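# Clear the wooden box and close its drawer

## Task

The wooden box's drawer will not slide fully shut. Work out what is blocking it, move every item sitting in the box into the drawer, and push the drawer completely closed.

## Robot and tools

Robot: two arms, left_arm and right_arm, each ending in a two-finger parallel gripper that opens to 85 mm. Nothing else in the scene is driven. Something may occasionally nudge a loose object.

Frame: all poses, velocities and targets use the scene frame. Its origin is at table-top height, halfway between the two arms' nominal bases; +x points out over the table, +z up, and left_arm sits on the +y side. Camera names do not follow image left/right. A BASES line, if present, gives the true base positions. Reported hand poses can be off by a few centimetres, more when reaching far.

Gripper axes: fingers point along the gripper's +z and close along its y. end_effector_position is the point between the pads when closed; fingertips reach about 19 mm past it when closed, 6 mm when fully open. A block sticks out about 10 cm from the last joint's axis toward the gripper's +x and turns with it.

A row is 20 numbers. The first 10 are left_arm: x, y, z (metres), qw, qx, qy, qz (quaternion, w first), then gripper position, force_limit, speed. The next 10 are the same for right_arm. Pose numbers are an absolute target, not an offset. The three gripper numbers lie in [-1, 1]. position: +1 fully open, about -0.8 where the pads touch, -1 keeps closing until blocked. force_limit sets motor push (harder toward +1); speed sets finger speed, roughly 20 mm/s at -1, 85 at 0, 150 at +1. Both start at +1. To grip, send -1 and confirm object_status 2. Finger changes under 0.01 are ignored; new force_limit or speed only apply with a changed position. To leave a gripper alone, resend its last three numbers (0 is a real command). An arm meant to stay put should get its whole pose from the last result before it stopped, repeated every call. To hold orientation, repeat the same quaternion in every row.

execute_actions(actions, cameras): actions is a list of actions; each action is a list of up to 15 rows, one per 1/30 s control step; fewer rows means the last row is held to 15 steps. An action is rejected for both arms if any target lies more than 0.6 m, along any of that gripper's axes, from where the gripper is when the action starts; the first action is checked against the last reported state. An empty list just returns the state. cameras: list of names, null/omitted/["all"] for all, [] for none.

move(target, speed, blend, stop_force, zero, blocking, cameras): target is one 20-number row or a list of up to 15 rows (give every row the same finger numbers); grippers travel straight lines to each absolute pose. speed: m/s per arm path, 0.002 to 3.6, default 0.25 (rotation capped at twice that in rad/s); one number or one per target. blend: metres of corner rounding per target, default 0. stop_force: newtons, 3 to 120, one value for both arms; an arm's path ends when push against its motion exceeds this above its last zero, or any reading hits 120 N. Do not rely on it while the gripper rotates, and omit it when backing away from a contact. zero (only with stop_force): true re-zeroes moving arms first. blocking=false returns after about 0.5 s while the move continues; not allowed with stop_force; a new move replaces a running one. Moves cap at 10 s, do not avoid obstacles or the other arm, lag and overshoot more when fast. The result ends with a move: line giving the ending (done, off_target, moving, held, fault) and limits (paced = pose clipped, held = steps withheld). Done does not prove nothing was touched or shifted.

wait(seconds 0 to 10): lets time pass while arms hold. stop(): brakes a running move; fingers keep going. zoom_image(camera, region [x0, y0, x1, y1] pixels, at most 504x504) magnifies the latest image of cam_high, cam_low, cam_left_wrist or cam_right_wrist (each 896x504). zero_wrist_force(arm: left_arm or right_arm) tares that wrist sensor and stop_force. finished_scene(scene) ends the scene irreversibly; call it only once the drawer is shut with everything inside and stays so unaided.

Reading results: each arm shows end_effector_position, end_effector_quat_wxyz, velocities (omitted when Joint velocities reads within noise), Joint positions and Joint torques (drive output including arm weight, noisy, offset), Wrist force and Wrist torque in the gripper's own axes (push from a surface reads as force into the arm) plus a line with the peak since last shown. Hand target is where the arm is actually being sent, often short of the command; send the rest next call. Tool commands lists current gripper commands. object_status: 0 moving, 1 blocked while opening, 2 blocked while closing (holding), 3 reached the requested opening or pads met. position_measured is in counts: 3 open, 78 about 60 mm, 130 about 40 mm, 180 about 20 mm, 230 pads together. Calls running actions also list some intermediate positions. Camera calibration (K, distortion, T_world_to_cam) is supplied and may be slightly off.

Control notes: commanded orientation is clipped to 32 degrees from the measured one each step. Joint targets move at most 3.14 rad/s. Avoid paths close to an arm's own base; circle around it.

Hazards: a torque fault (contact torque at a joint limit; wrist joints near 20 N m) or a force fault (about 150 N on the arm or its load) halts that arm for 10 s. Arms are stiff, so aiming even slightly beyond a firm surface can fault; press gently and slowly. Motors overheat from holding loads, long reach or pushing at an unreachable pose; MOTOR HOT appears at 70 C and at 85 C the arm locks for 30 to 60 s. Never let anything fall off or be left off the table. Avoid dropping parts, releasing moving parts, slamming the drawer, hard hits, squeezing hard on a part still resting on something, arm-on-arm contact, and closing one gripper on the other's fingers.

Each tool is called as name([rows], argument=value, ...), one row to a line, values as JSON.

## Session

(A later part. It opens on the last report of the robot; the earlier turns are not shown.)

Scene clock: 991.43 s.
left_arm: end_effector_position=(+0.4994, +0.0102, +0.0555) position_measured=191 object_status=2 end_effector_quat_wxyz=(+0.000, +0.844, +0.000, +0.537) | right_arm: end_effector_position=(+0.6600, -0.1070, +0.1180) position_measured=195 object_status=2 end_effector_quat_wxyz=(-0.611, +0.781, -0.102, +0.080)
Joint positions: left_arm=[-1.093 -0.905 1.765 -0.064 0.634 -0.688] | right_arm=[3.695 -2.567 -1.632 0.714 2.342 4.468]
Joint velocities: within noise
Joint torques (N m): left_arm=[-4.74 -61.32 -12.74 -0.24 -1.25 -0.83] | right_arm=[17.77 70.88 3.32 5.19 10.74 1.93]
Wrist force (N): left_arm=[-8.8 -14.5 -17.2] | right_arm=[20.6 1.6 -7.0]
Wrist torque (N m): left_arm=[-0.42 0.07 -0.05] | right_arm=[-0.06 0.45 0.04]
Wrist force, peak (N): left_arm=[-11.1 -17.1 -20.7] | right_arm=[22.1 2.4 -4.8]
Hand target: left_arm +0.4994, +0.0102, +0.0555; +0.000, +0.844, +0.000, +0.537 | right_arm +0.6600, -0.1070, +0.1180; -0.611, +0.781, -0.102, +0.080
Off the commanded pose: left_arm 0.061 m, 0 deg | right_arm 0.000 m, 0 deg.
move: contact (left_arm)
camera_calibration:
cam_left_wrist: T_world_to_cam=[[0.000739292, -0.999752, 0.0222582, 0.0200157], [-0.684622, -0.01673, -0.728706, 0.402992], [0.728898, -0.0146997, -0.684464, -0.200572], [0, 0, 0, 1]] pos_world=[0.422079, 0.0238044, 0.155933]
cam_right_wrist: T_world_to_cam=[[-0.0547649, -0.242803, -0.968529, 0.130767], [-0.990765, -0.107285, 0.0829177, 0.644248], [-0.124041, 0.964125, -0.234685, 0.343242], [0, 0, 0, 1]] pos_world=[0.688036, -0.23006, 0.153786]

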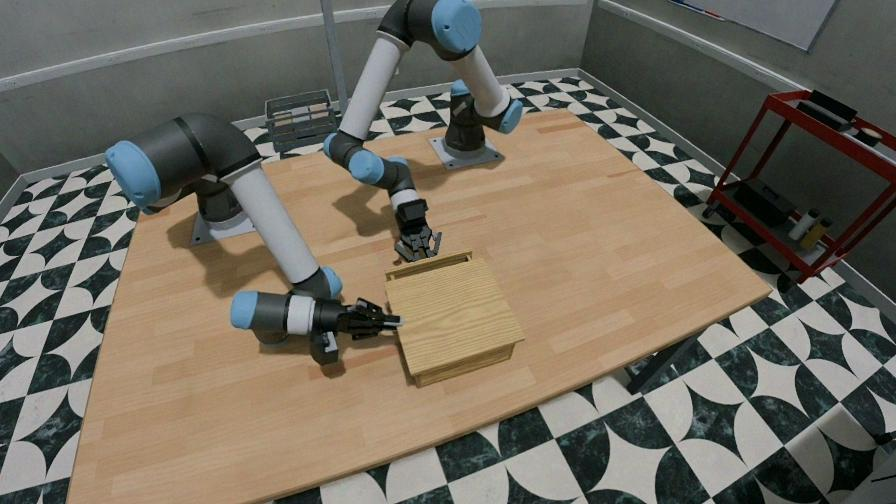

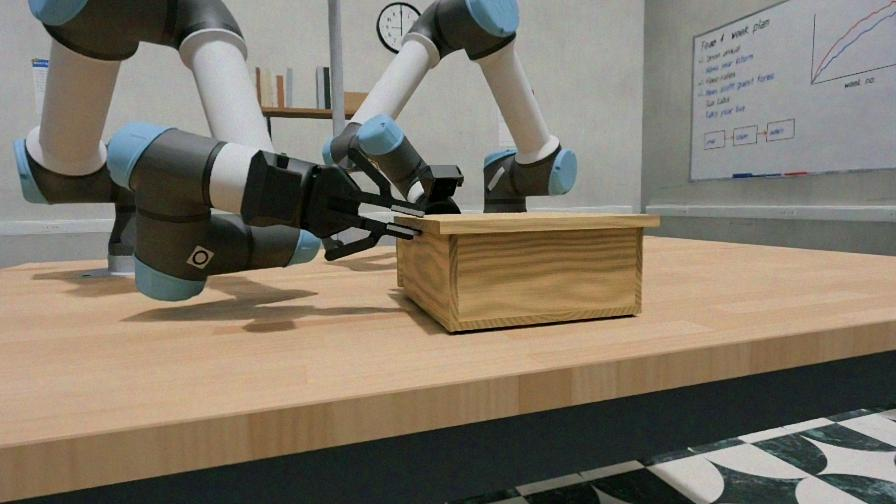

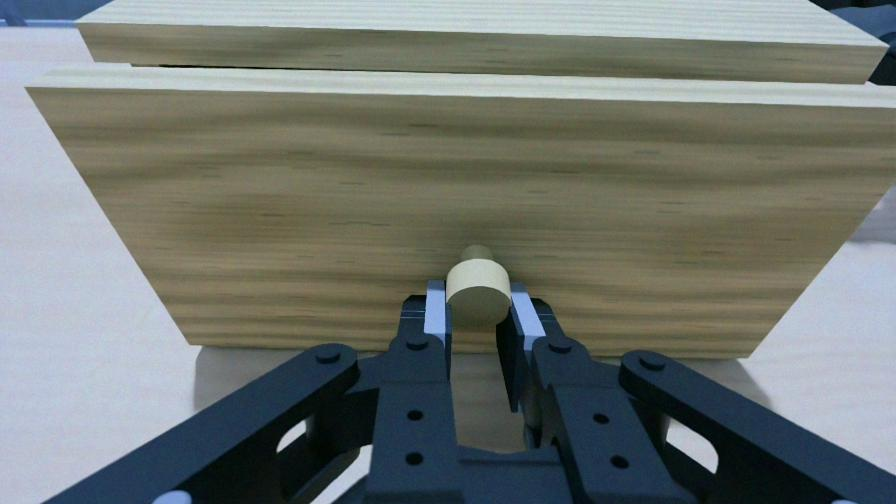

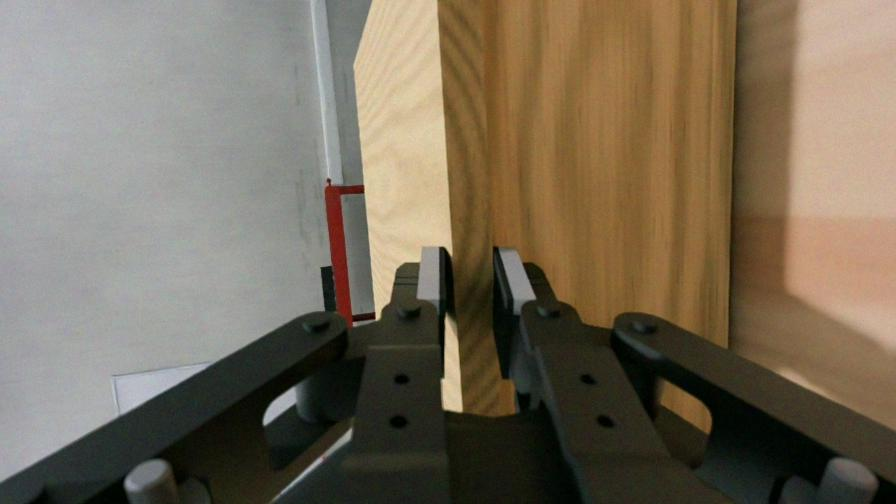

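move([
  [0.4995,0.0102,0.0555,0,0.8435,0,0.537,-0.1,-0.8,-1,0.66,-0.107,0.1180,0.6103,-0.781,0.1024,-0.0801,-1,-0.3,-1],
  [0.45,0.0102,0.0555,0,0.8435,0,0.537,-0.1,-0.8,-1,0.66,-0.107,0.1180,0.6103,-0.781,0.1024,-0.0801,-1,-0.3,-1],
  [0.45,0.05,0.065,0,0.8435,0,0.537,-1,-0.8,-1,0.66,-0.107,0.1180,0.6103,-0.781,0.1024,-0.0801,-1,-0.3,-1],
], speed=[0.03,0.08,0.1])

zoom_image(camera="cam_left_wrist", region=[200, 0, 700, 300])

Scene clock: 1008.80 s.
left_arm: end_effector_position=(+0.4500, +0.0500, +0.0650) position_measured=230 object_status=0 end_effector_quat_wxyz=(+0.000, +0.844, +0.000, +0.537) | right_arm: end_effector_position=(+0.6600, -0.1070, +0.1180) position_measured=195 object_status=2 end_effector_quat_wxyz=(-0.611, +0.781, -0.102, +0.080)
Joint positions: left_arm=[-1.159 -1.007 1.951 -0.078 0.589 -0.774] | right_arm=[3.695 -2.567 -1.632 0.714 2.342 4.468]
Joint velocities: within noise
Joint torques (N m): left_arm=[7.28 -52.24 -3.51 -0.91 0.62 1.49] | right_arm=[-4.98 54.78 25.99 3.72 -0.76 1.82]
Wrist force (N): left_arm=[0.4 -1.9 -0.7] | right_arm=[0.9 1.3 -5.0]
Wrist torque (N m): left_arm=[-0.37 -0.15 0.12] | right_arm=[-0.02 0.20 0.09]
Wrist force, peak (N): left_arm=[-8.7 -14.5 -17.4] | right_arm=[20.6 1.7 -7.1]
Hand target: left_arm +0.4500, +0.0500, +0.0650; +0.000, +0.844, +0.000, +0.537 | right_arm +0.6600, -0.1070, +0.1180; -0.611, +0.781, -0.102, +0.080
Off the commanded pose: left_arm 0.000 m, 0 deg | right_arm 0.000 m, 0 deg.
move: done
camera_calibration:
cam_left_wrist: T_world_to_cam=[[0.00058672, -0.999746, 0.0225367, 0.0597399], [-0.684523, -0.0168306, -0.728797, 0.376747], [0.728991, -0.0149993, -0.684359, -0.15751], [0, 0, 0, 1]] pos_world=[0.37268, 0.0637031, 0.165432]
cam_right_wrist: T_world_to_cam=[[-0.0547649, -0.242803, -0.968529, 0.130767], [-0.990765, -0.107285, 0.0829177, 0.644248], [-0.124041, 0.964125, -0.234685, 0.343242], [0, 0, 0, 1]] pos_world=[0.688036, -0.23006, 0.153786]

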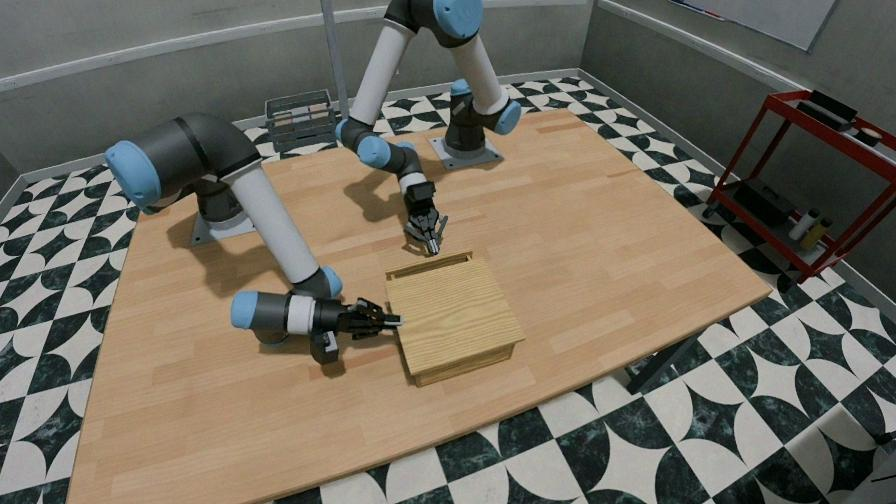

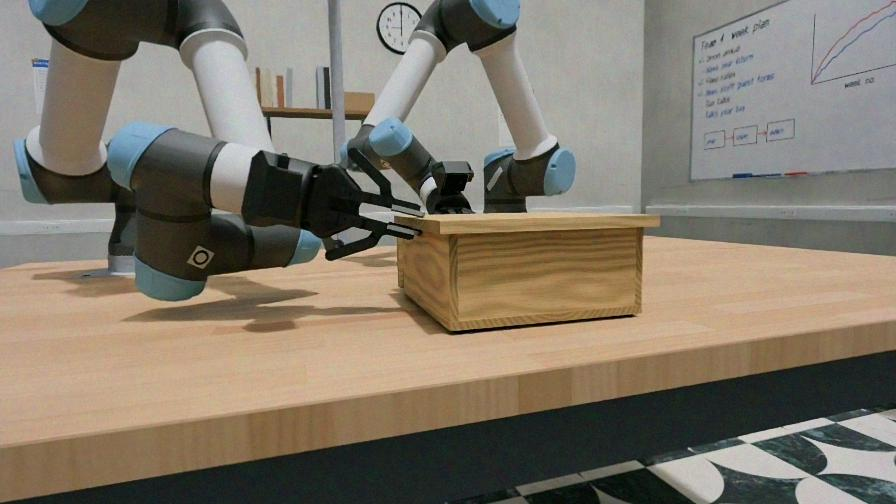

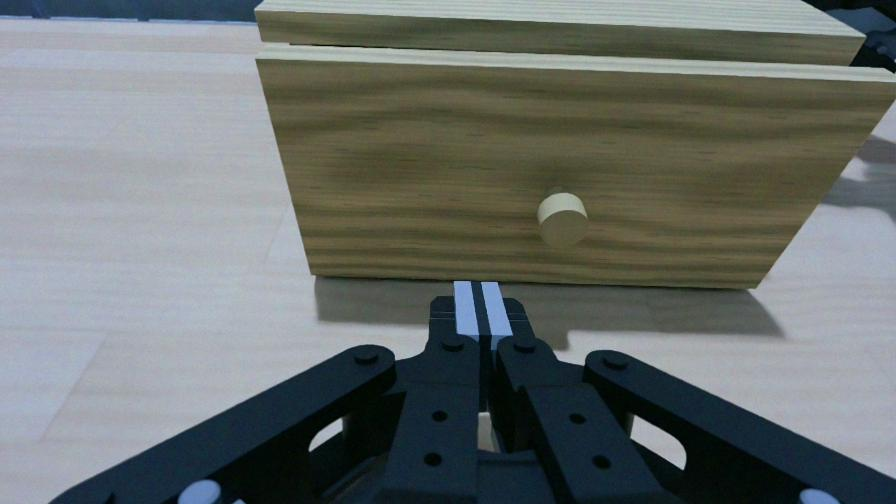

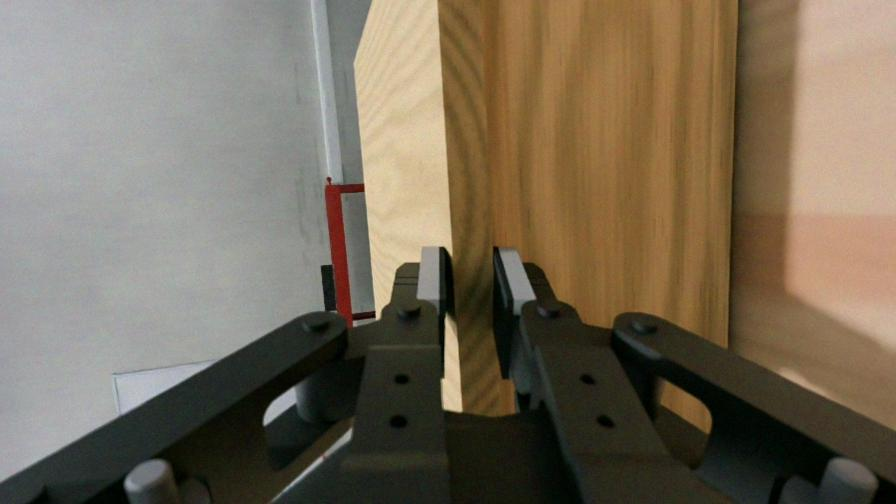

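Scaled by 1.008 from the camera's 896x504 image, which has a finer 1280x720 frame.

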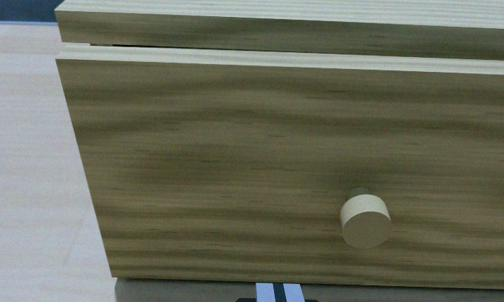

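move([
  [0.49,0.042,0.062,0,0.8435,0,0.537,-1,-0.8,-1,0.66,-0.107,0.1180,0.6103,-0.781,0.1024,-0.0801,-1,-0.3,-1],
], speed=0.08, cameras=[])

move([
  [0.585,0.036,0.062,0,0.8435,0,0.537,-1,-0.8,-1,0.66,-0.107,0.1180,0.6103,-0.781,0.1024,-0.0801,-1,-0.3,-1],
], speed=0.015, stop_force=18)

zoom_image(camera="cam_high", region=[370, 200, 570, 410])

Scene clock: 1031.60 s.
left_arm: end_effector_position=(+0.4898, +0.0420, +0.0620) position_measured=230 object_status=3 end_effector_quat_wxyz=(+0.000, +0.844, +0.000, +0.537) | right_arm: end_effector_position=(+0.6600, -0.1070, +0.1180) position_measured=195 object_status=2 end_effector_quat_wxyz=(-0.611, +0.781, -0.102, +0.080)
Joint positions: left_arm=[-1.078 -0.968 1.862 -0.111 0.644 -0.671] | right_arm=[3.695 -2.567 -1.632 0.714 2.342 4.468]
Joint velocities: within noise
Joint torques (N m): left_arm=[6.76 -12.62 -22.53 -1.19 0.48 1.15] | right_arm=[-4.54 46.37 24.91 2.98 -0.89 1.73]
Wrist force (N): left_arm=[-0.1 -1.7 -0.6] | right_arm=[1.4 1.6 -4.9]
Wrist torque (N m): left_arm=[-0.39 -0.06 0.11] | right_arm=[0.01 0.15 0.09]
Wrist force, peak (N): left_arm=[-0.5 -2.6 -1.1] | right_arm=[1.2 1.4 -5.3]
Hand target: left_arm +0.4900, +0.0420, +0.0620; +0.000, +0.844, +0.000, +0.537 | right_arm +0.6600, -0.1070, +0.1180; -0.611, +0.781, -0.102, +0.080
Off the commanded pose: left_arm 0.000 m, 0 deg | right_arm 0.000 m, 0 deg.
move: done
No camera images: "cameras" was empty.

Scene clock: 1033.80 s.
left_arm: end_effector_position=(+0.5033, +0.0411, +0.0620) position_measured=230 object_status=3 end_effector_quat_wxyz=(+0.000, +0.844, +0.000, +0.537) | right_arm: end_effector_position=(+0.6600, -0.1070, +0.1180) position_measured=195 object_status=2 end_effector_quat_wxyz=(-0.611, +0.781, -0.102, +0.080)
Joint positions: left_arm=[-1.051 -0.957 1.833 -0.118 0.664 -0.64] | right_arm=[3.695 -2.567 -1.632 0.714 2.342 4.468]
Joint velocities: within noise
Joint torques (N m): left_arm=[-4.01 -55.64 -5.88 1.8 -2.58 -1.03] | right_arm=[4.53 42.5 23.27 2.58 6.15 1.88]
Wrist force (N): left_arm=[-1.2 -2.7 -8.1] | right_arm=[6.1 2.3 -2.3]
Wrist torque (N m): left_arm=[-0.29 -0.11 0.09] | right_arm=[0.04 0.33 0.10]
Wrist force, peak (N): left_arm=[1.6 -3.6 -22.2] | right_arm=[8.7 4.7 -0.5]
Hand target: left_arm +0.5033, +0.0411, +0.0620; +0.000, +0.844, +0.000, +0.537 | right_arm +0.6600, -0.1070, +0.1180; -0.611, +0.781, -0.102, +0.080
Off the commanded pose: left_arm 0.082 m, 0 deg | right_arm 0.000 m, 0 deg.
move: contact (left_arm)
camera_calibration:
cam_left_wrist: T_world_to_cam=[[0.000585082, -0.999746, 0.0225387, 0.0508788], [-0.68447, -0.016832, -0.728847, 0.41095], [0.729041, -0.0150006, -0.684306, -0.198655], [0, 0, 0, 1]] pos_world=[0.42608, 0.054803, 0.162432]
cam_right_wrist: T_world_to_cam=[[-0.0547648, -0.242798, -0.96853, 0.130768], [-0.990777, -0.10719, 0.0828938, 0.644282], [-0.123943, 0.964137, -0.234688, 0.343177], [0, 0, 0, 1]] pos_world=[0.688035, -0.23006, 0.153785]

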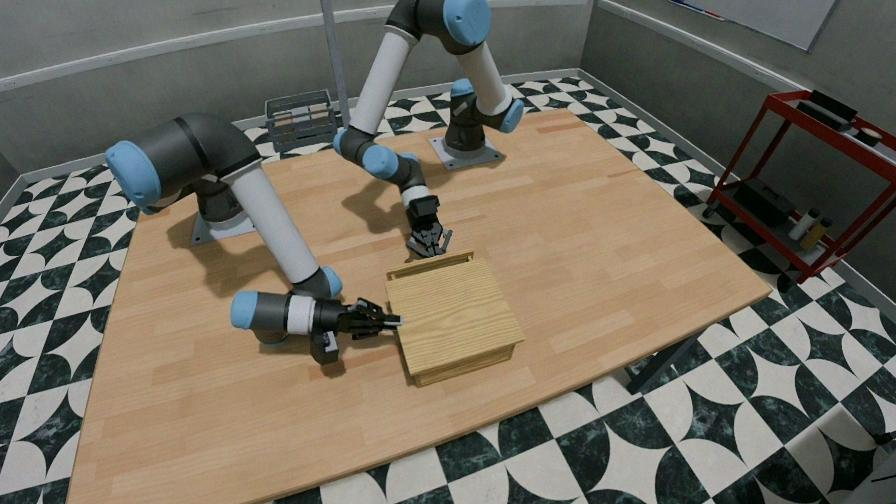

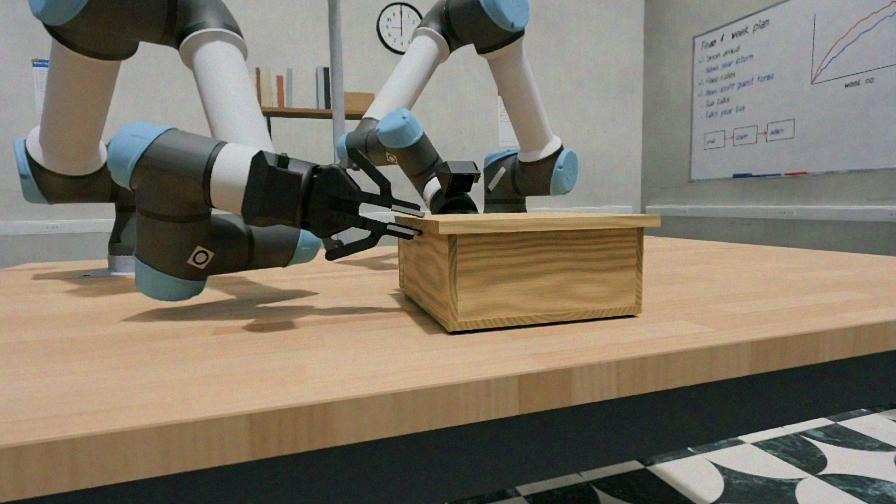

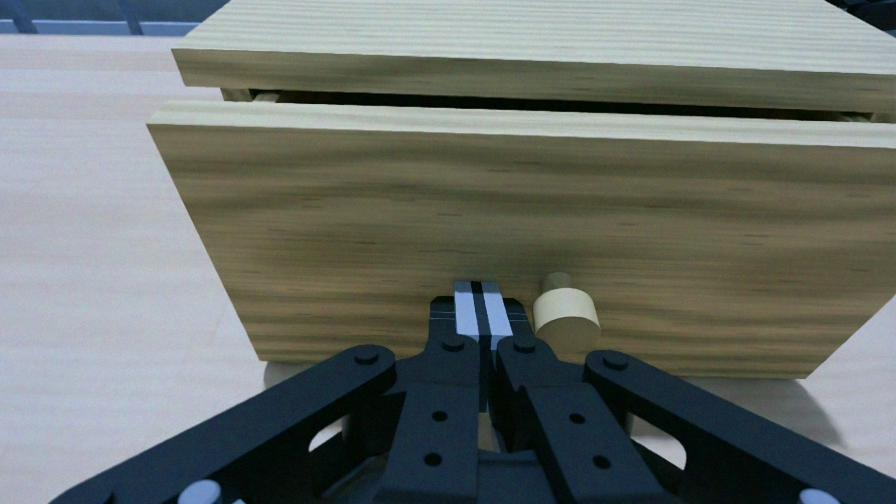

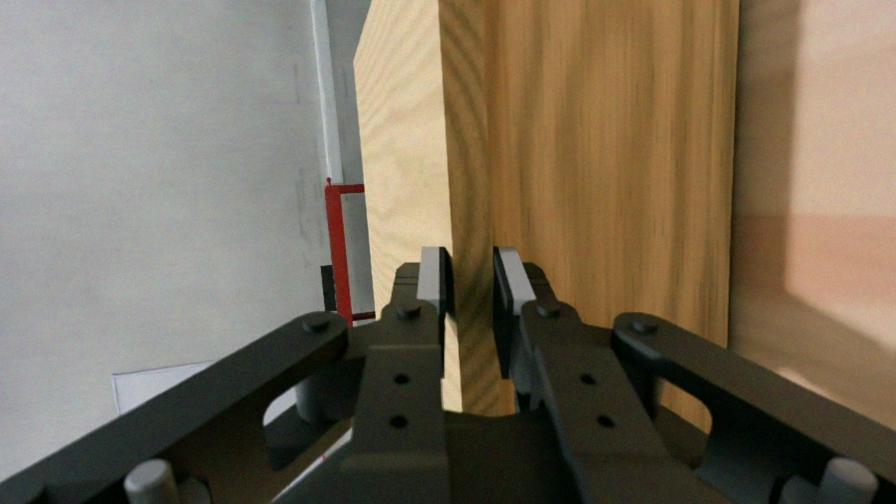

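Scaled by 2.400 from the camera's 896x504 image, which has a finer 1280x720 frame.

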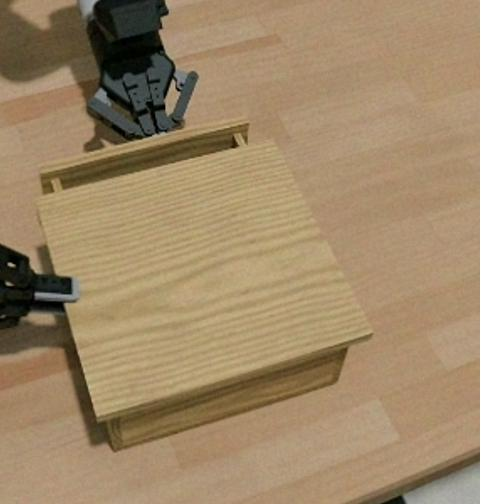

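move([
  [0.45,0.03,0.0555,0,0.8435,0,0.537,0,-0.8,-0.5,0.66,-0.107,0.1180,0.6103,-0.781,0.1024,-0.0801,-1,-0.3,-1],
  [0.46,0.012,0.0555,0,0.8435,0,0.537,0,-0.8,-0.5,0.66,-0.107,0.1180,0.6103,-0.781,0.1024,-0.0801,-1,-0.3,-1],
], speed=0.1, cameras=["cam_left_wrist"])

Scene clock: 1042.83 s.
left_arm: end_effector_position=(+0.4600, +0.0121, +0.0555) position_measured=129 object_status=3 end_effector_quat_wxyz=(+0.000, +0.844, +0.000, +0.537) end_effector_velocity=(+0.001, -0.001, +0.000) end_effector_angular_velocity=(-0.001, -0.001, +0.001) | right_arm: end_effector_position=(+0.6600, -0.1070, +0.1180) position_measured=195 object_status=2 end_effector_quat_wxyz=(-0.611, +0.781, -0.102, +0.080)
Joint positions: left_arm=[-1.174 -0.929 1.84 -0.028 0.58 -0.794] | right_arm=[3.695 -2.567 -1.632 0.714 2.342 4.468]
Joint velocities: left_arm=[0 0.002 -0.005 0.003 -0.001 -0.001] | right_arm=[within noise]
Joint torques (N m): left_arm=[-7.41 -16.53 -19.23 3.45 -2.91 -1.09] | right_arm=[-0.24 34.96 22.16 1.71 -1.36 1.59]
Wrist force (N): left_arm=[0.1 -1.8 -0.9] | right_arm=[1.2 2.1 -2.7]
Wrist torque (N m): left_arm=[-0.40 -0.08 0.12] | right_arm=[-0.02 0.11 0.03]
Wrist force, peak (N): left_arm=[-1.2 -3.3 -8.6] | right_arm=[6.6 2.2 -2.0]
Hand target: left_arm +0.4600, +0.0120, +0.0555; +0.000, +0.844, +0.000, +0.537 | right_arm +0.6600, -0.1070, +0.1180; -0.611, +0.781, -0.102, +0.080
Off the commanded pose: left_arm 0.000 m, 0 deg | right_arm 0.000 m, 0 deg.
move: done
camera_calibration:
cam_left_wrist: T_world_to_cam=[[0.000585082, -0.999746, 0.0225387, 0.0220581], [-0.68447, -0.016832, -0.728847, 0.376018], [0.729041, -0.0150006, -0.684306, -0.171897], [0, 0, 0, 1]] pos_world=[0.38268, 0.025803, 0.155932]
Images, in order (width x height): cam_left_wrist 896x504.

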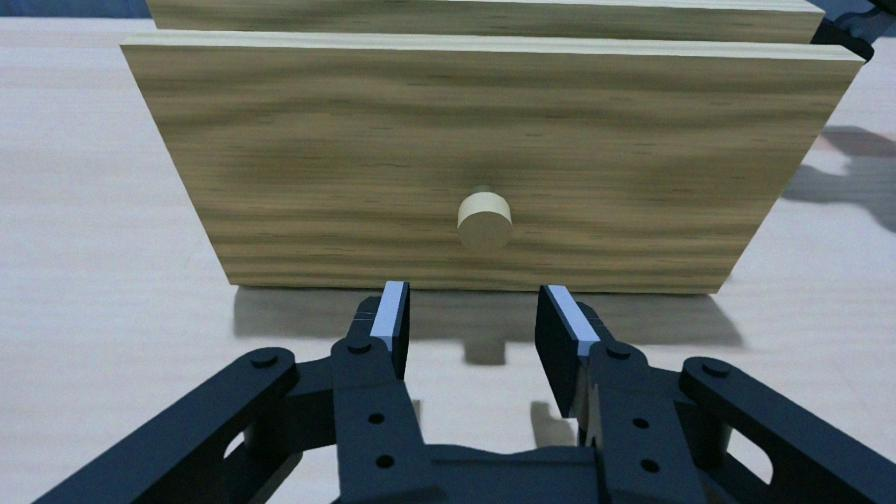

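move(target=[0.512,0.011,0.0545,0,0.8435,0,0.537,0,-0.8,-0.5,0.66,-0.107,0.1180,0.6103,-0.781,0.1024,-0.0801,-1,-0.3,-1], speed=0.02, stop_force=4, cameras=["cam_left_wrist"])

Scene clock: 1049.70 s.
left_arm: end_effector_position=(+0.5011, +0.0112, +0.0547) position_measured=129 object_status=3 end_effector_quat_wxyz=(+0.000, +0.844, +0.000, +0.537) | right_arm: end_effector_position=(+0.6600, -0.1070, +0.1180) position_measured=195 object_status=2 end_effector_quat_wxyz=(-0.611, +0.781, -0.102, +0.080)
Joint positions: left_arm=[-1.088 -0.904 1.765 -0.069 0.637 -0.683] | right_arm=[3.695 -2.567 -1.632 0.714 2.342 4.468]
Joint velocities: within noise
Joint torques (N m): left_arm=[-4.9 -58.33 -3.11 2.75 -3.22 -0.75] | right_arm=[-2.1 35.07 19.29 2.59 4.79 1.59]
Wrist force (N): left_arm=[-1.4 -1.3 -4.3] | right_arm=[3.4 1.7 -0.9]
Wrist torque (N m): left_arm=[-0.51 -0.01 0.08] | right_arm=[-0.07 0.14 0.03]
Wrist force, peak (N): left_arm=[-2.7 -3.8 -13.7] | right_arm=[7.5 3.5 1.4]
Hand target: left_arm +0.5011, +0.0112, +0.0547; +0.000, +0.844, +0.000, +0.537 | right_arm +0.6600, -0.1070, +0.1180; -0.611, +0.781, -0.102, +0.080
Off the commanded pose: left_arm 0.011 m, 0 deg | right_arm 0.000 m, 0 deg.
move: contact (left_arm)
camera_calibration:
cam_left_wrist: T_world_to_cam=[[0.000728029, -0.999746, 0.0225407, 0.0210913], [-0.684522, -0.0169302, -0.728796, 0.403568], [0.728992, -0.014899, -0.68436, -0.202395], [0, 0, 0, 1]] pos_world=[0.42378, 0.024903, 0.155132]
Images, in order (width x height): cam_left_wrist 896x504.

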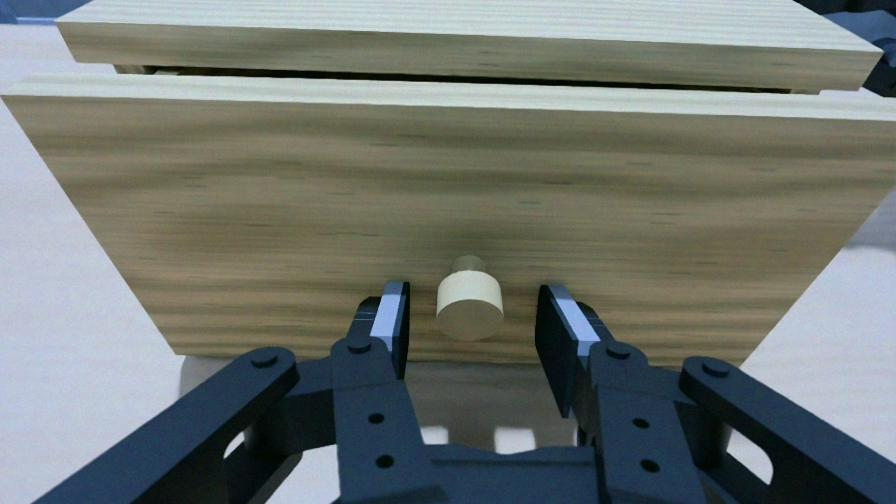

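move([
  [0.498,0.0115,0.0547,0,0.8435,0,0.537,0,-0.8,-1,0.66,-0.107,0.1180,0.6103,-0.781,0.1024,-0.0801,-1,-0.3,-1],
], speed=0.03, cameras=[])

move([
  [0.498,0.0115,0.0547,0,0.8435,0,0.537,-1,-0.8,-1,0.66,-0.107,0.1180,0.6103,-0.781,0.1024,-0.0801,-1,-0.3,-1],
], speed=0.03, cameras=[])

wait(seconds=0.5, cameras=[])

move([
  [0.408,0.0165,0.0547,0,0.8435,0,0.537,-1,-0.8,-1,0.66,-0.107,0.1180,0.6103,-0.781,0.1024,-0.0801,-1,-0.3,-1],
], speed=0.03)

zoom_image(camera="cam_high", region=[370, 200, 570, 410])

Scene clock: 1061.50 s.
left_arm: end_effector_position=(+0.4982, +0.0115, +0.0547) position_measured=129 object_status=3 end_effector_quat_wxyz=(+0.000, +0.844, +0.000, +0.537) | right_arm: end_effector_position=(+0.6600, -0.1070, +0.1180) position_measured=195 object_status=2 end_effector_quat_wxyz=(-0.611, +0.781, -0.102, +0.080)
Joint positions: left_arm=[-1.094 -0.906 1.771 -0.068 0.633 -0.69] | right_arm=[3.695 -2.567 -1.632 0.714 2.342 4.468]
Joint velocities: within noise
Joint torques (N m): left_arm=[-5.72 -58.13 -2.78 3.63 -3.08 -0.89] | right_arm=[6.52 34.48 17.95 5.18 2.47 1.46]
Wrist force (N): left_arm=[-0.1 -1.9 -0.8] | right_arm=[1.4 2.0 -1.8]
Wrist torque (N m): left_arm=[-0.43 -0.05 0.07] | right_arm=[-0.02 0.17 0.04]
Wrist force, peak (N): left_arm=[-1.2 -1.5 -4.7] | right_arm=[3.7 2.3 -0.8]
Hand target: left_arm +0.4980, +0.0115, +0.0547; +0.000, +0.844, +0.000, +0.537 | right_arm +0.6600, -0.1070, +0.1180; -0.611, +0.781, -0.102, +0.080
Off the commanded pose: left_arm 0.000 m, 0 deg | right_arm 0.000 m, 0 deg.
move: done
No camera images: "cameras" was empty.

Scene clock: 1062.93 s.
left_arm: end_effector_position=(+0.4980, +0.0115, +0.0547) position_measured=189 object_status=0 end_effector_quat_wxyz=(+0.000, +0.844, +0.000, +0.537) | right_arm: end_effector_position=(+0.6600, -0.1070, +0.1180) position_measured=195 object_status=2 end_effector_quat_wxyz=(-0.611, +0.781, -0.102, +0.080)
Joint positions: left_arm=[-1.094 -0.907 1.771 -0.068 0.633 -0.69] | right_arm=[3.695 -2.567 -1.632 0.714 2.342 4.468]
Joint velocities: within noise
Joint torques (N m): left_arm=[-5.4 -55.68 -8.84 0.43 -2.53 -0.78] | right_arm=[9.93 35.48 17.19 4.68 1.53 1.41]
Wrist force (N): left_arm=[-2.8 -3.7 -8.3] | right_arm=[3.8 2.7 -0.7]
Wrist torque (N m): left_arm=[-0.44 0.00 0.06] | right_arm=[-0.07 0.15 0.03]
Wrist force, peak (N): left_arm=[-3.2 -3.9 -8.9] | right_arm=[4.1 3.0 -0.3]
Hand target: left_arm +0.4980, +0.0115, +0.0547; +0.000, +0.844, +0.000, +0.537 | right_arm +0.6600, -0.1070, +0.1180; -0.611, +0.781, -0.102, +0.080
Off the commanded pose: left_arm 0.000 m, 0 deg | right_arm 0.000 m, 0 deg.
move: done
No camera images: "cameras" was empty.

Scene clock: 1063.43 s.
left_arm: end_effector_position=(+0.4980, +0.0115, +0.0547) position_measured=189 object_status=2 end_effector_quat_wxyz=(+0.000, +0.844, +0.000, +0.537) | right_arm: end_effector_position=(+0.6600, -0.1070, +0.1180) position_measured=195 object_status=2 end_effector_quat_wxyz=(-0.611, +0.781, -0.102, +0.080)
Joint positions: left_arm=[-1.094 -0.907 1.771 -0.068 0.633 -0.69] | right_arm=[3.695 -2.567 -1.632 0.714 2.342 4.468]
Joint velocities: within noise
Joint torques (N m): left_arm=[-5.5 -54.35 -11.14 -1.31 -2.18 -0.71] | right_arm=[11 34.49 17.11 4.58 1.2 1.54]
Wrist force (N): left_arm=[-2.7 -3.6 -8.3] | right_arm=[3.2 2.6 -0.7]
Wrist torque (N m): left_arm=[-0.46 0.02 0.06] | right_arm=[-0.08 0.21 0.03]
Wrist force, peak (N): left_arm=[-2.7 -3.7 -8.5] | right_arm=[3.7 3.0 -0.7]
Hand target: left_arm +0.4980, +0.0115, +0.0547; +0.000, +0.844, +0.000, +0.537 | right_arm +0.6600, -0.1070, +0.1180; -0.611, +0.781, -0.102, +0.080
Tool commands: left_gripper/position=-1.0 left_gripper/force_limit=-0.8 left_gripper/speed=-1.0 right_gripper/position=-1.0 right_gripper/force_limit=-0.3 right_gripper/speed=-1.0
Off the commanded pose: left_arm 0.000 m, 0 deg | right_arm 0.000 m, 0 deg.
wait: 0.50 s; at rest by 0.17 s
No camera images: "cameras" was empty.

Scene clock: 1067.00 s.
left_arm: end_effector_position=(+0.4081, +0.0165, +0.0548) position_measured=189 object_status=2 end_effector_quat_wxyz=(+0.000, +0.844, +0.000, +0.537) | right_arm: end_effector_position=(+0.6600, -0.1070, +0.1180) position_measured=195 object_status=2 end_effector_quat_wxyz=(-0.611, +0.781, -0.102, +0.080)
Joint positions: left_arm=[-1.293 -0.941 1.926 0.059 0.512 -0.982] | right_arm=[3.695 -2.567 -1.632 0.714 2.342 4.468]
Joint velocities: within noise
Joint torques (N m): left_arm=[-4.24 -15.76 -1.54 4.45 -4.33 -1.2] | right_arm=[3.19 35.03 15.38 3.22 -1.17 1.44]
Wrist force (N): left_arm=[-1.7 0.0 1.5] | right_arm=[-1.6 1.4 -1.0]
Wrist torque (N m): left_arm=[-0.71 -0.23 0.21] | right_arm=[0.00 0.10 0.05]
Wrist force, peak (N): left_arm=[-2.5 -3.6 -8.1] | right_arm=[3.5 3.0 -0.7]
Hand target: left_arm +0.4080, +0.0165, +0.0547; +0.000, +0.844, +0.000, +0.537 | right_arm +0.6600, -0.1070, +0.1180; -0.611, +0.781, -0.102, +0.080
Off the commanded pose: left_arm 0.000 m, 0 deg | right_arm 0.000 m, 0 deg.
move: done
camera_calibration:
cam_left_wrist: T_world_to_cam=[[0.000578755, -0.999743, 0.0226776, 0.0263829], [-0.684471, -0.0169289, -0.728843, 0.340059], [0.72904, -0.0151003, -0.684305, -0.134471], [0, 0, 0, 1]] pos_world=[0.33078, 0.0301023, 0.155232]
cam_right_wrist: T_world_to_cam=[[-0.0547649, -0.242803, -0.968529, 0.130767], [-0.990765, -0.107285, 0.0829177, 0.644248], [-0.124041, 0.964125, -0.234685, 0.343242], [0, 0, 0, 1]] pos_world=[0.688036, -0.23006, 0.153786]

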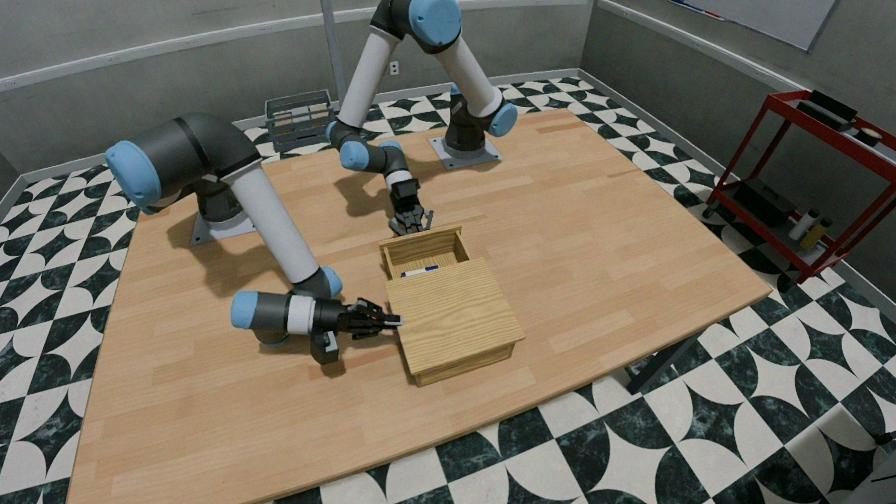

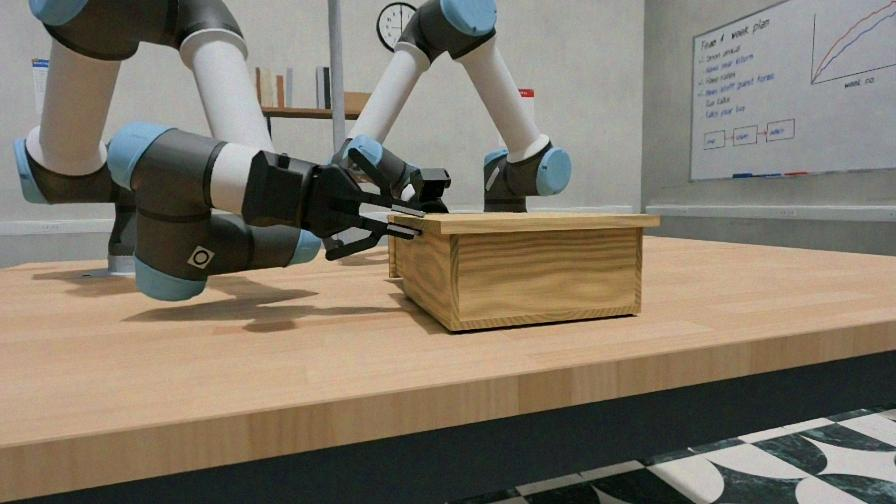

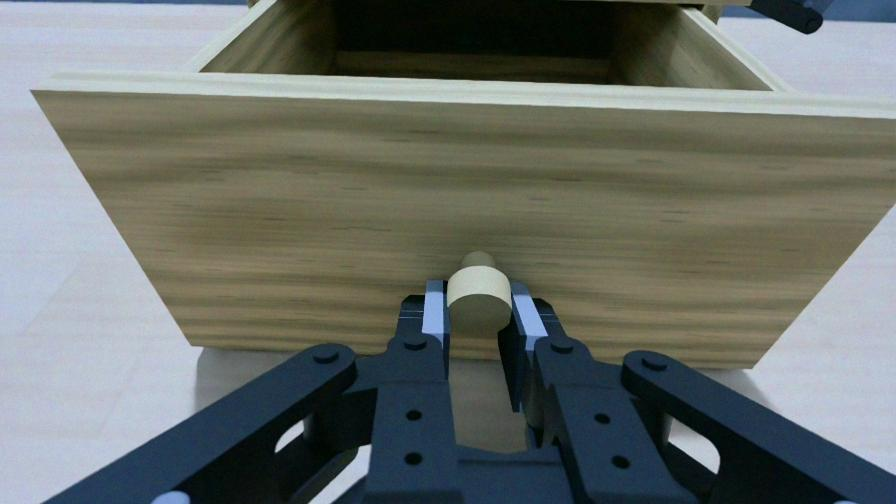

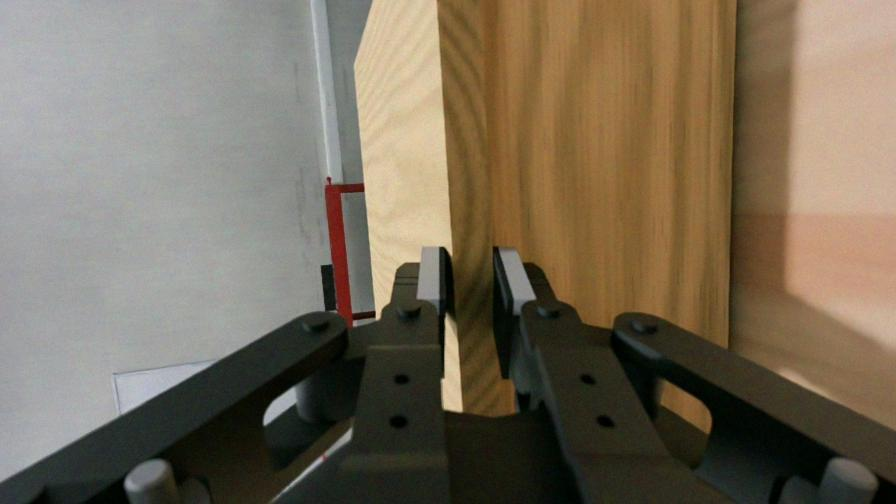

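Scaled by 2.400 from the camera's 896x504 image, which has a finer 1280x720 frame.

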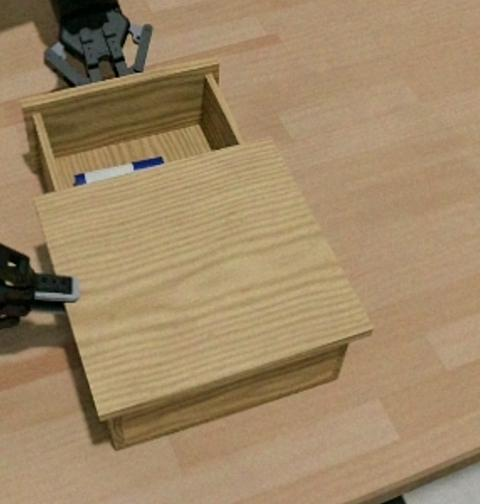

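move([
  [0.360,0.0195,0.0547,0,0.8435,0,0.537,-1,-0.8,-1,0.66,-0.107,0.1180,0.6103,-0.781,0.1024,-0.0801,-1,-0.3,-1],
], speed=0.03)

zoom_image(camera="cam_high", region=[350, 180, 570, 400])

Scene clock: 1090.17 s.
left_arm: end_effector_position=(+0.3601, +0.0195, +0.0547) position_measured=189 object_status=2 end_effector_quat_wxyz=(+0.000, +0.844, +0.000, +0.537) | right_arm: end_effector_position=(+0.6600, -0.1070, +0.1180) position_measured=195 object_status=2 end_effector_quat_wxyz=(-0.611, +0.781, -0.102, +0.080)
Joint positions: left_arm=[-1.419 -0.926 1.99 0.2 0.46 -1.231] | right_arm=[3.695 -2.567 -1.632 0.714 2.342 4.468]
Joint velocities: within noise
Joint torques (N m): left_arm=[-4.32 -13.35 1.42 5.55 -4.41 -1.04] | right_arm=[-6.64 34.9 13.2 1.37 -1.78 1.34]
Wrist force (N): left_arm=[-1.9 0.2 1.5] | right_arm=[-2.0 1.3 -0.4]
Wrist torque (N m): left_arm=[-0.81 -0.23 0.22] | right_arm=[-0.01 0.09 0.05]
Wrist force, peak (N): left_arm=[-2.2 0.4 1.5] | right_arm=[-2.3 1.2 -1.0]
Hand target: left_arm +0.3600, +0.0195, +0.0547; +0.000, +0.844, +0.000, +0.537 | right_arm +0.6600, -0.1070, +0.1180; -0.611, +0.781, -0.102, +0.080
Off the commanded pose: left_arm 0.000 m, 0 deg | right_arm 0.000 m, 0 deg.
move: done
camera_calibration:
cam_left_wrist: T_world_to_cam=[[0.00058672, -0.999746, 0.0225367, 0.0295325], [-0.684523, -0.0168306, -0.728797, 0.307188], [0.728991, -0.0149993, -0.684359, -0.0994799], [0, 0, 0, 1]] pos_world=[0.28278, 0.0332031, 0.155132]
cam_right_wrist: T_world_to_cam=[[-0.0547649, -0.242803, -0.968529, 0.130767], [-0.990765, -0.107285, 0.0829177, 0.644248], [-0.124041, 0.964125, -0.234685, 0.343242], [0, 0, 0, 1]] pos_world=[0.688036, -0.23006, 0.153786]

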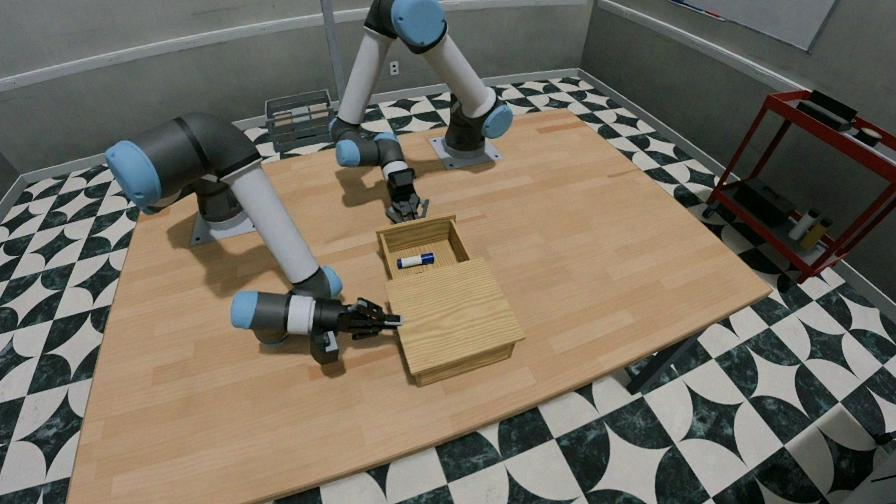

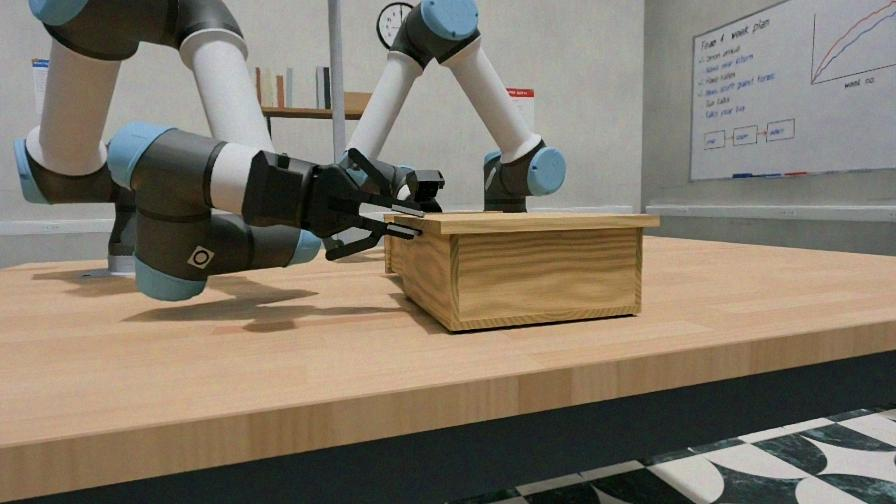

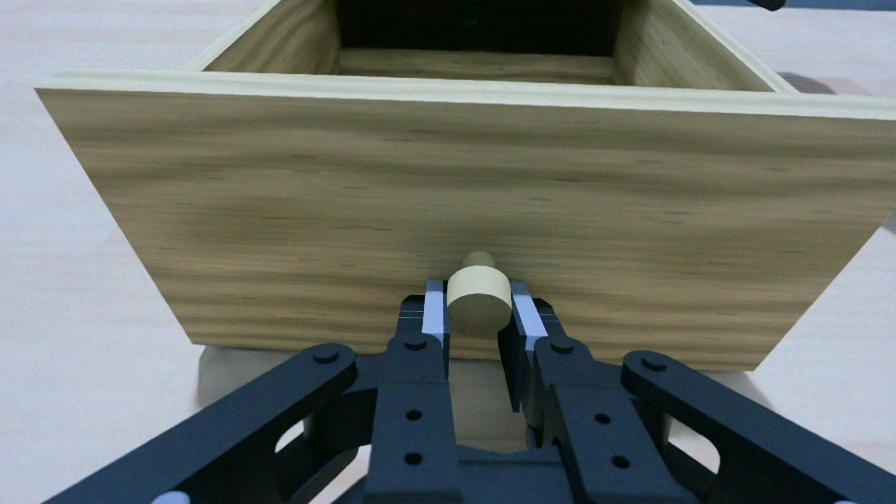

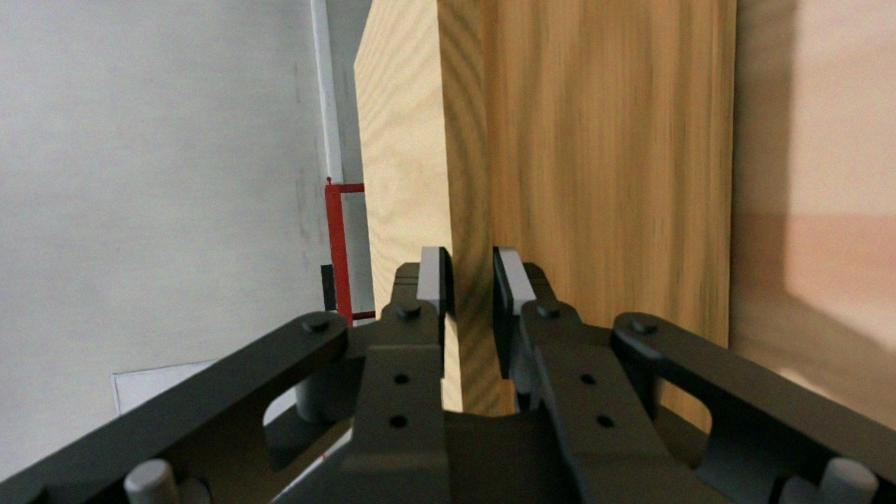

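Scaled by 2.291 from the camera's 896x504 image, which has a finer 1280x720 frame.

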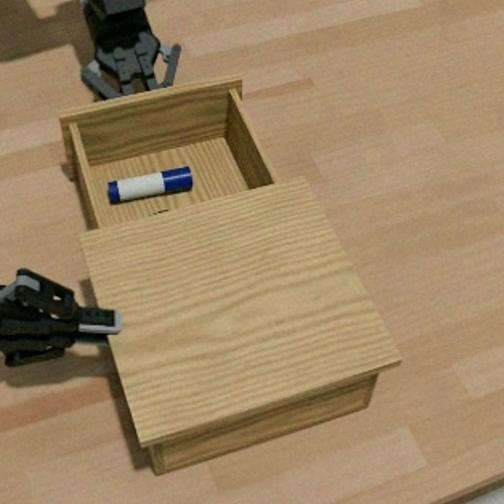

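zoom_image(camera="cam_left_wrist", region=[330, 0, 630, 90])

Scaled by 1.680 from the camera's 896x504 image, which has a finer 1280x720 frame.

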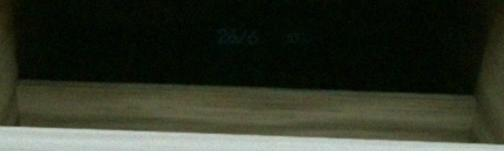

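move([
  [0.360,0.0195,0.0547,0,0.8435,0,0.537,0,-0.8,-1,0.66,-0.107,0.1180,0.6103,-0.781,0.1024,-0.0801,-1,-0.3,-1],
  [0.320,0.0195,0.056,0,0.8435,0,0.537,0,-0.8,-1,0.66,-0.107,0.1180,0.6103,-0.781,0.1024,-0.0801,-1,-0.3,-1],
  [0.32,0.0195,0.14,0,0.7071,0,0.7071,-1,-0.8,-0.5,0.66,-0.107,0.1180,0.6103,-0.781,0.1024,-0.0801,-1,-0.3,-1],
], speed=[0.03,0.06,0.2], cameras=["cam_left_wrist"])

zoom_image(camera="cam_left_wrist", region=[330, 130, 640, 300])

Scene clock: 1112.07 s.
left_arm: end_effector_position=(+0.3210, +0.0195, +0.1400) position_measured=231 object_status=3 end_effector_quat_wxyz=(+0.012, +0.712, -0.012, +0.702) | right_arm: end_effector_position=(+0.6600, -0.1070, +0.1180) position_measured=195 object_status=2 end_effector_quat_wxyz=(-0.611, +0.781, -0.102, +0.080)
Joint positions: left_arm=[-1.608 -0.741 2.078 0.665 0.016 -2.002] | right_arm=[3.695 -2.567 -1.632 0.714 2.342 4.468]
Joint velocities: within noise
Joint torques (N m): left_arm=[-5.43 -12.45 4.53 4.9 0.4 -1.14] | right_arm=[-6.59 35.38 9.21 5.49 3.31 1.17]
Wrist force (N): left_arm=[0.0 -3.0 -0.7] | right_arm=[-0.9 2.9 2.2]
Wrist torque (N m): left_arm=[-0.62 -0.19 0.08] | right_arm=[-0.01 0.09 0.05]
Wrist force, peak (N): left_arm=[0.5 -3.1 -1.0] | right_arm=[-1.3 2.8 2.2]
Hand target: left_arm +0.3210, +0.0195, +0.1400; +0.012, +0.712, -0.012, +0.702 | right_arm +0.6600, -0.1070, +0.1180; -0.611, +0.781, -0.102, +0.080
Off the commanded pose: left_arm 0.001 m, 2 deg | right_arm 0.000 m, 0 deg.
move: done
camera_calibration:
cam_left_wrist: T_world_to_cam=[[-0.0416508, -0.998917, 0.0207361, 0.0412981], [-0.326029, -0.00602984, -0.945341, 0.257659], [0.944442, -0.0461347, -0.325424, -0.131435], [0, 0, 0, 1]] pos_world=[0.209857, 0.0367433, 0.199947]
Images, in order (width x height): cam_left_wrist 896x504.

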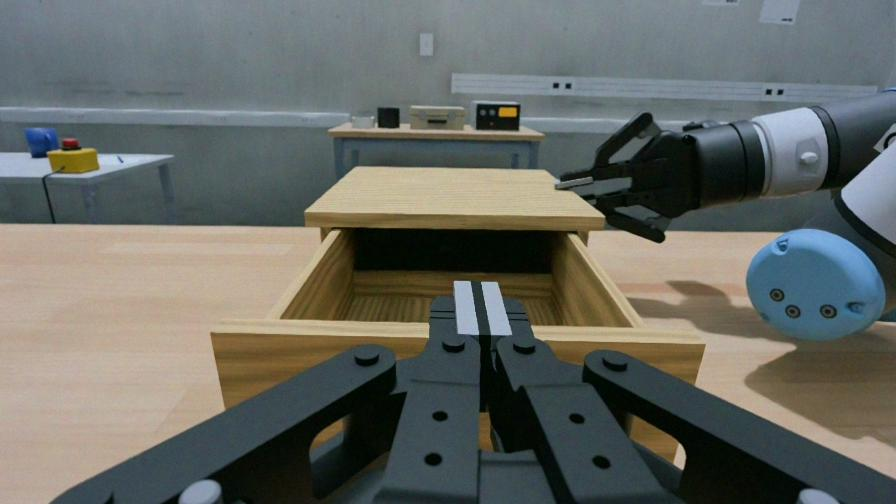

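Scaled by 1.626 from the camera's 896x504 image, which has a finer 1280x720 frame.

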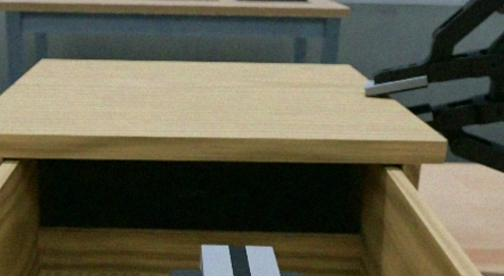

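zoom_image(camera="cam_left_wrist", region=[345, 220, 565, 325])

Scaled by 2.291 from the camera's 896x504 image, which has a finer 1280x720 frame.

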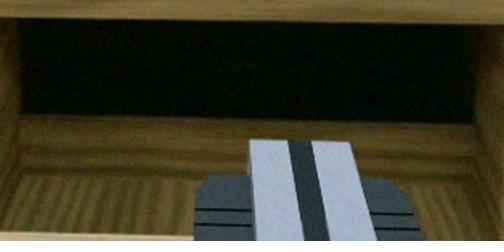

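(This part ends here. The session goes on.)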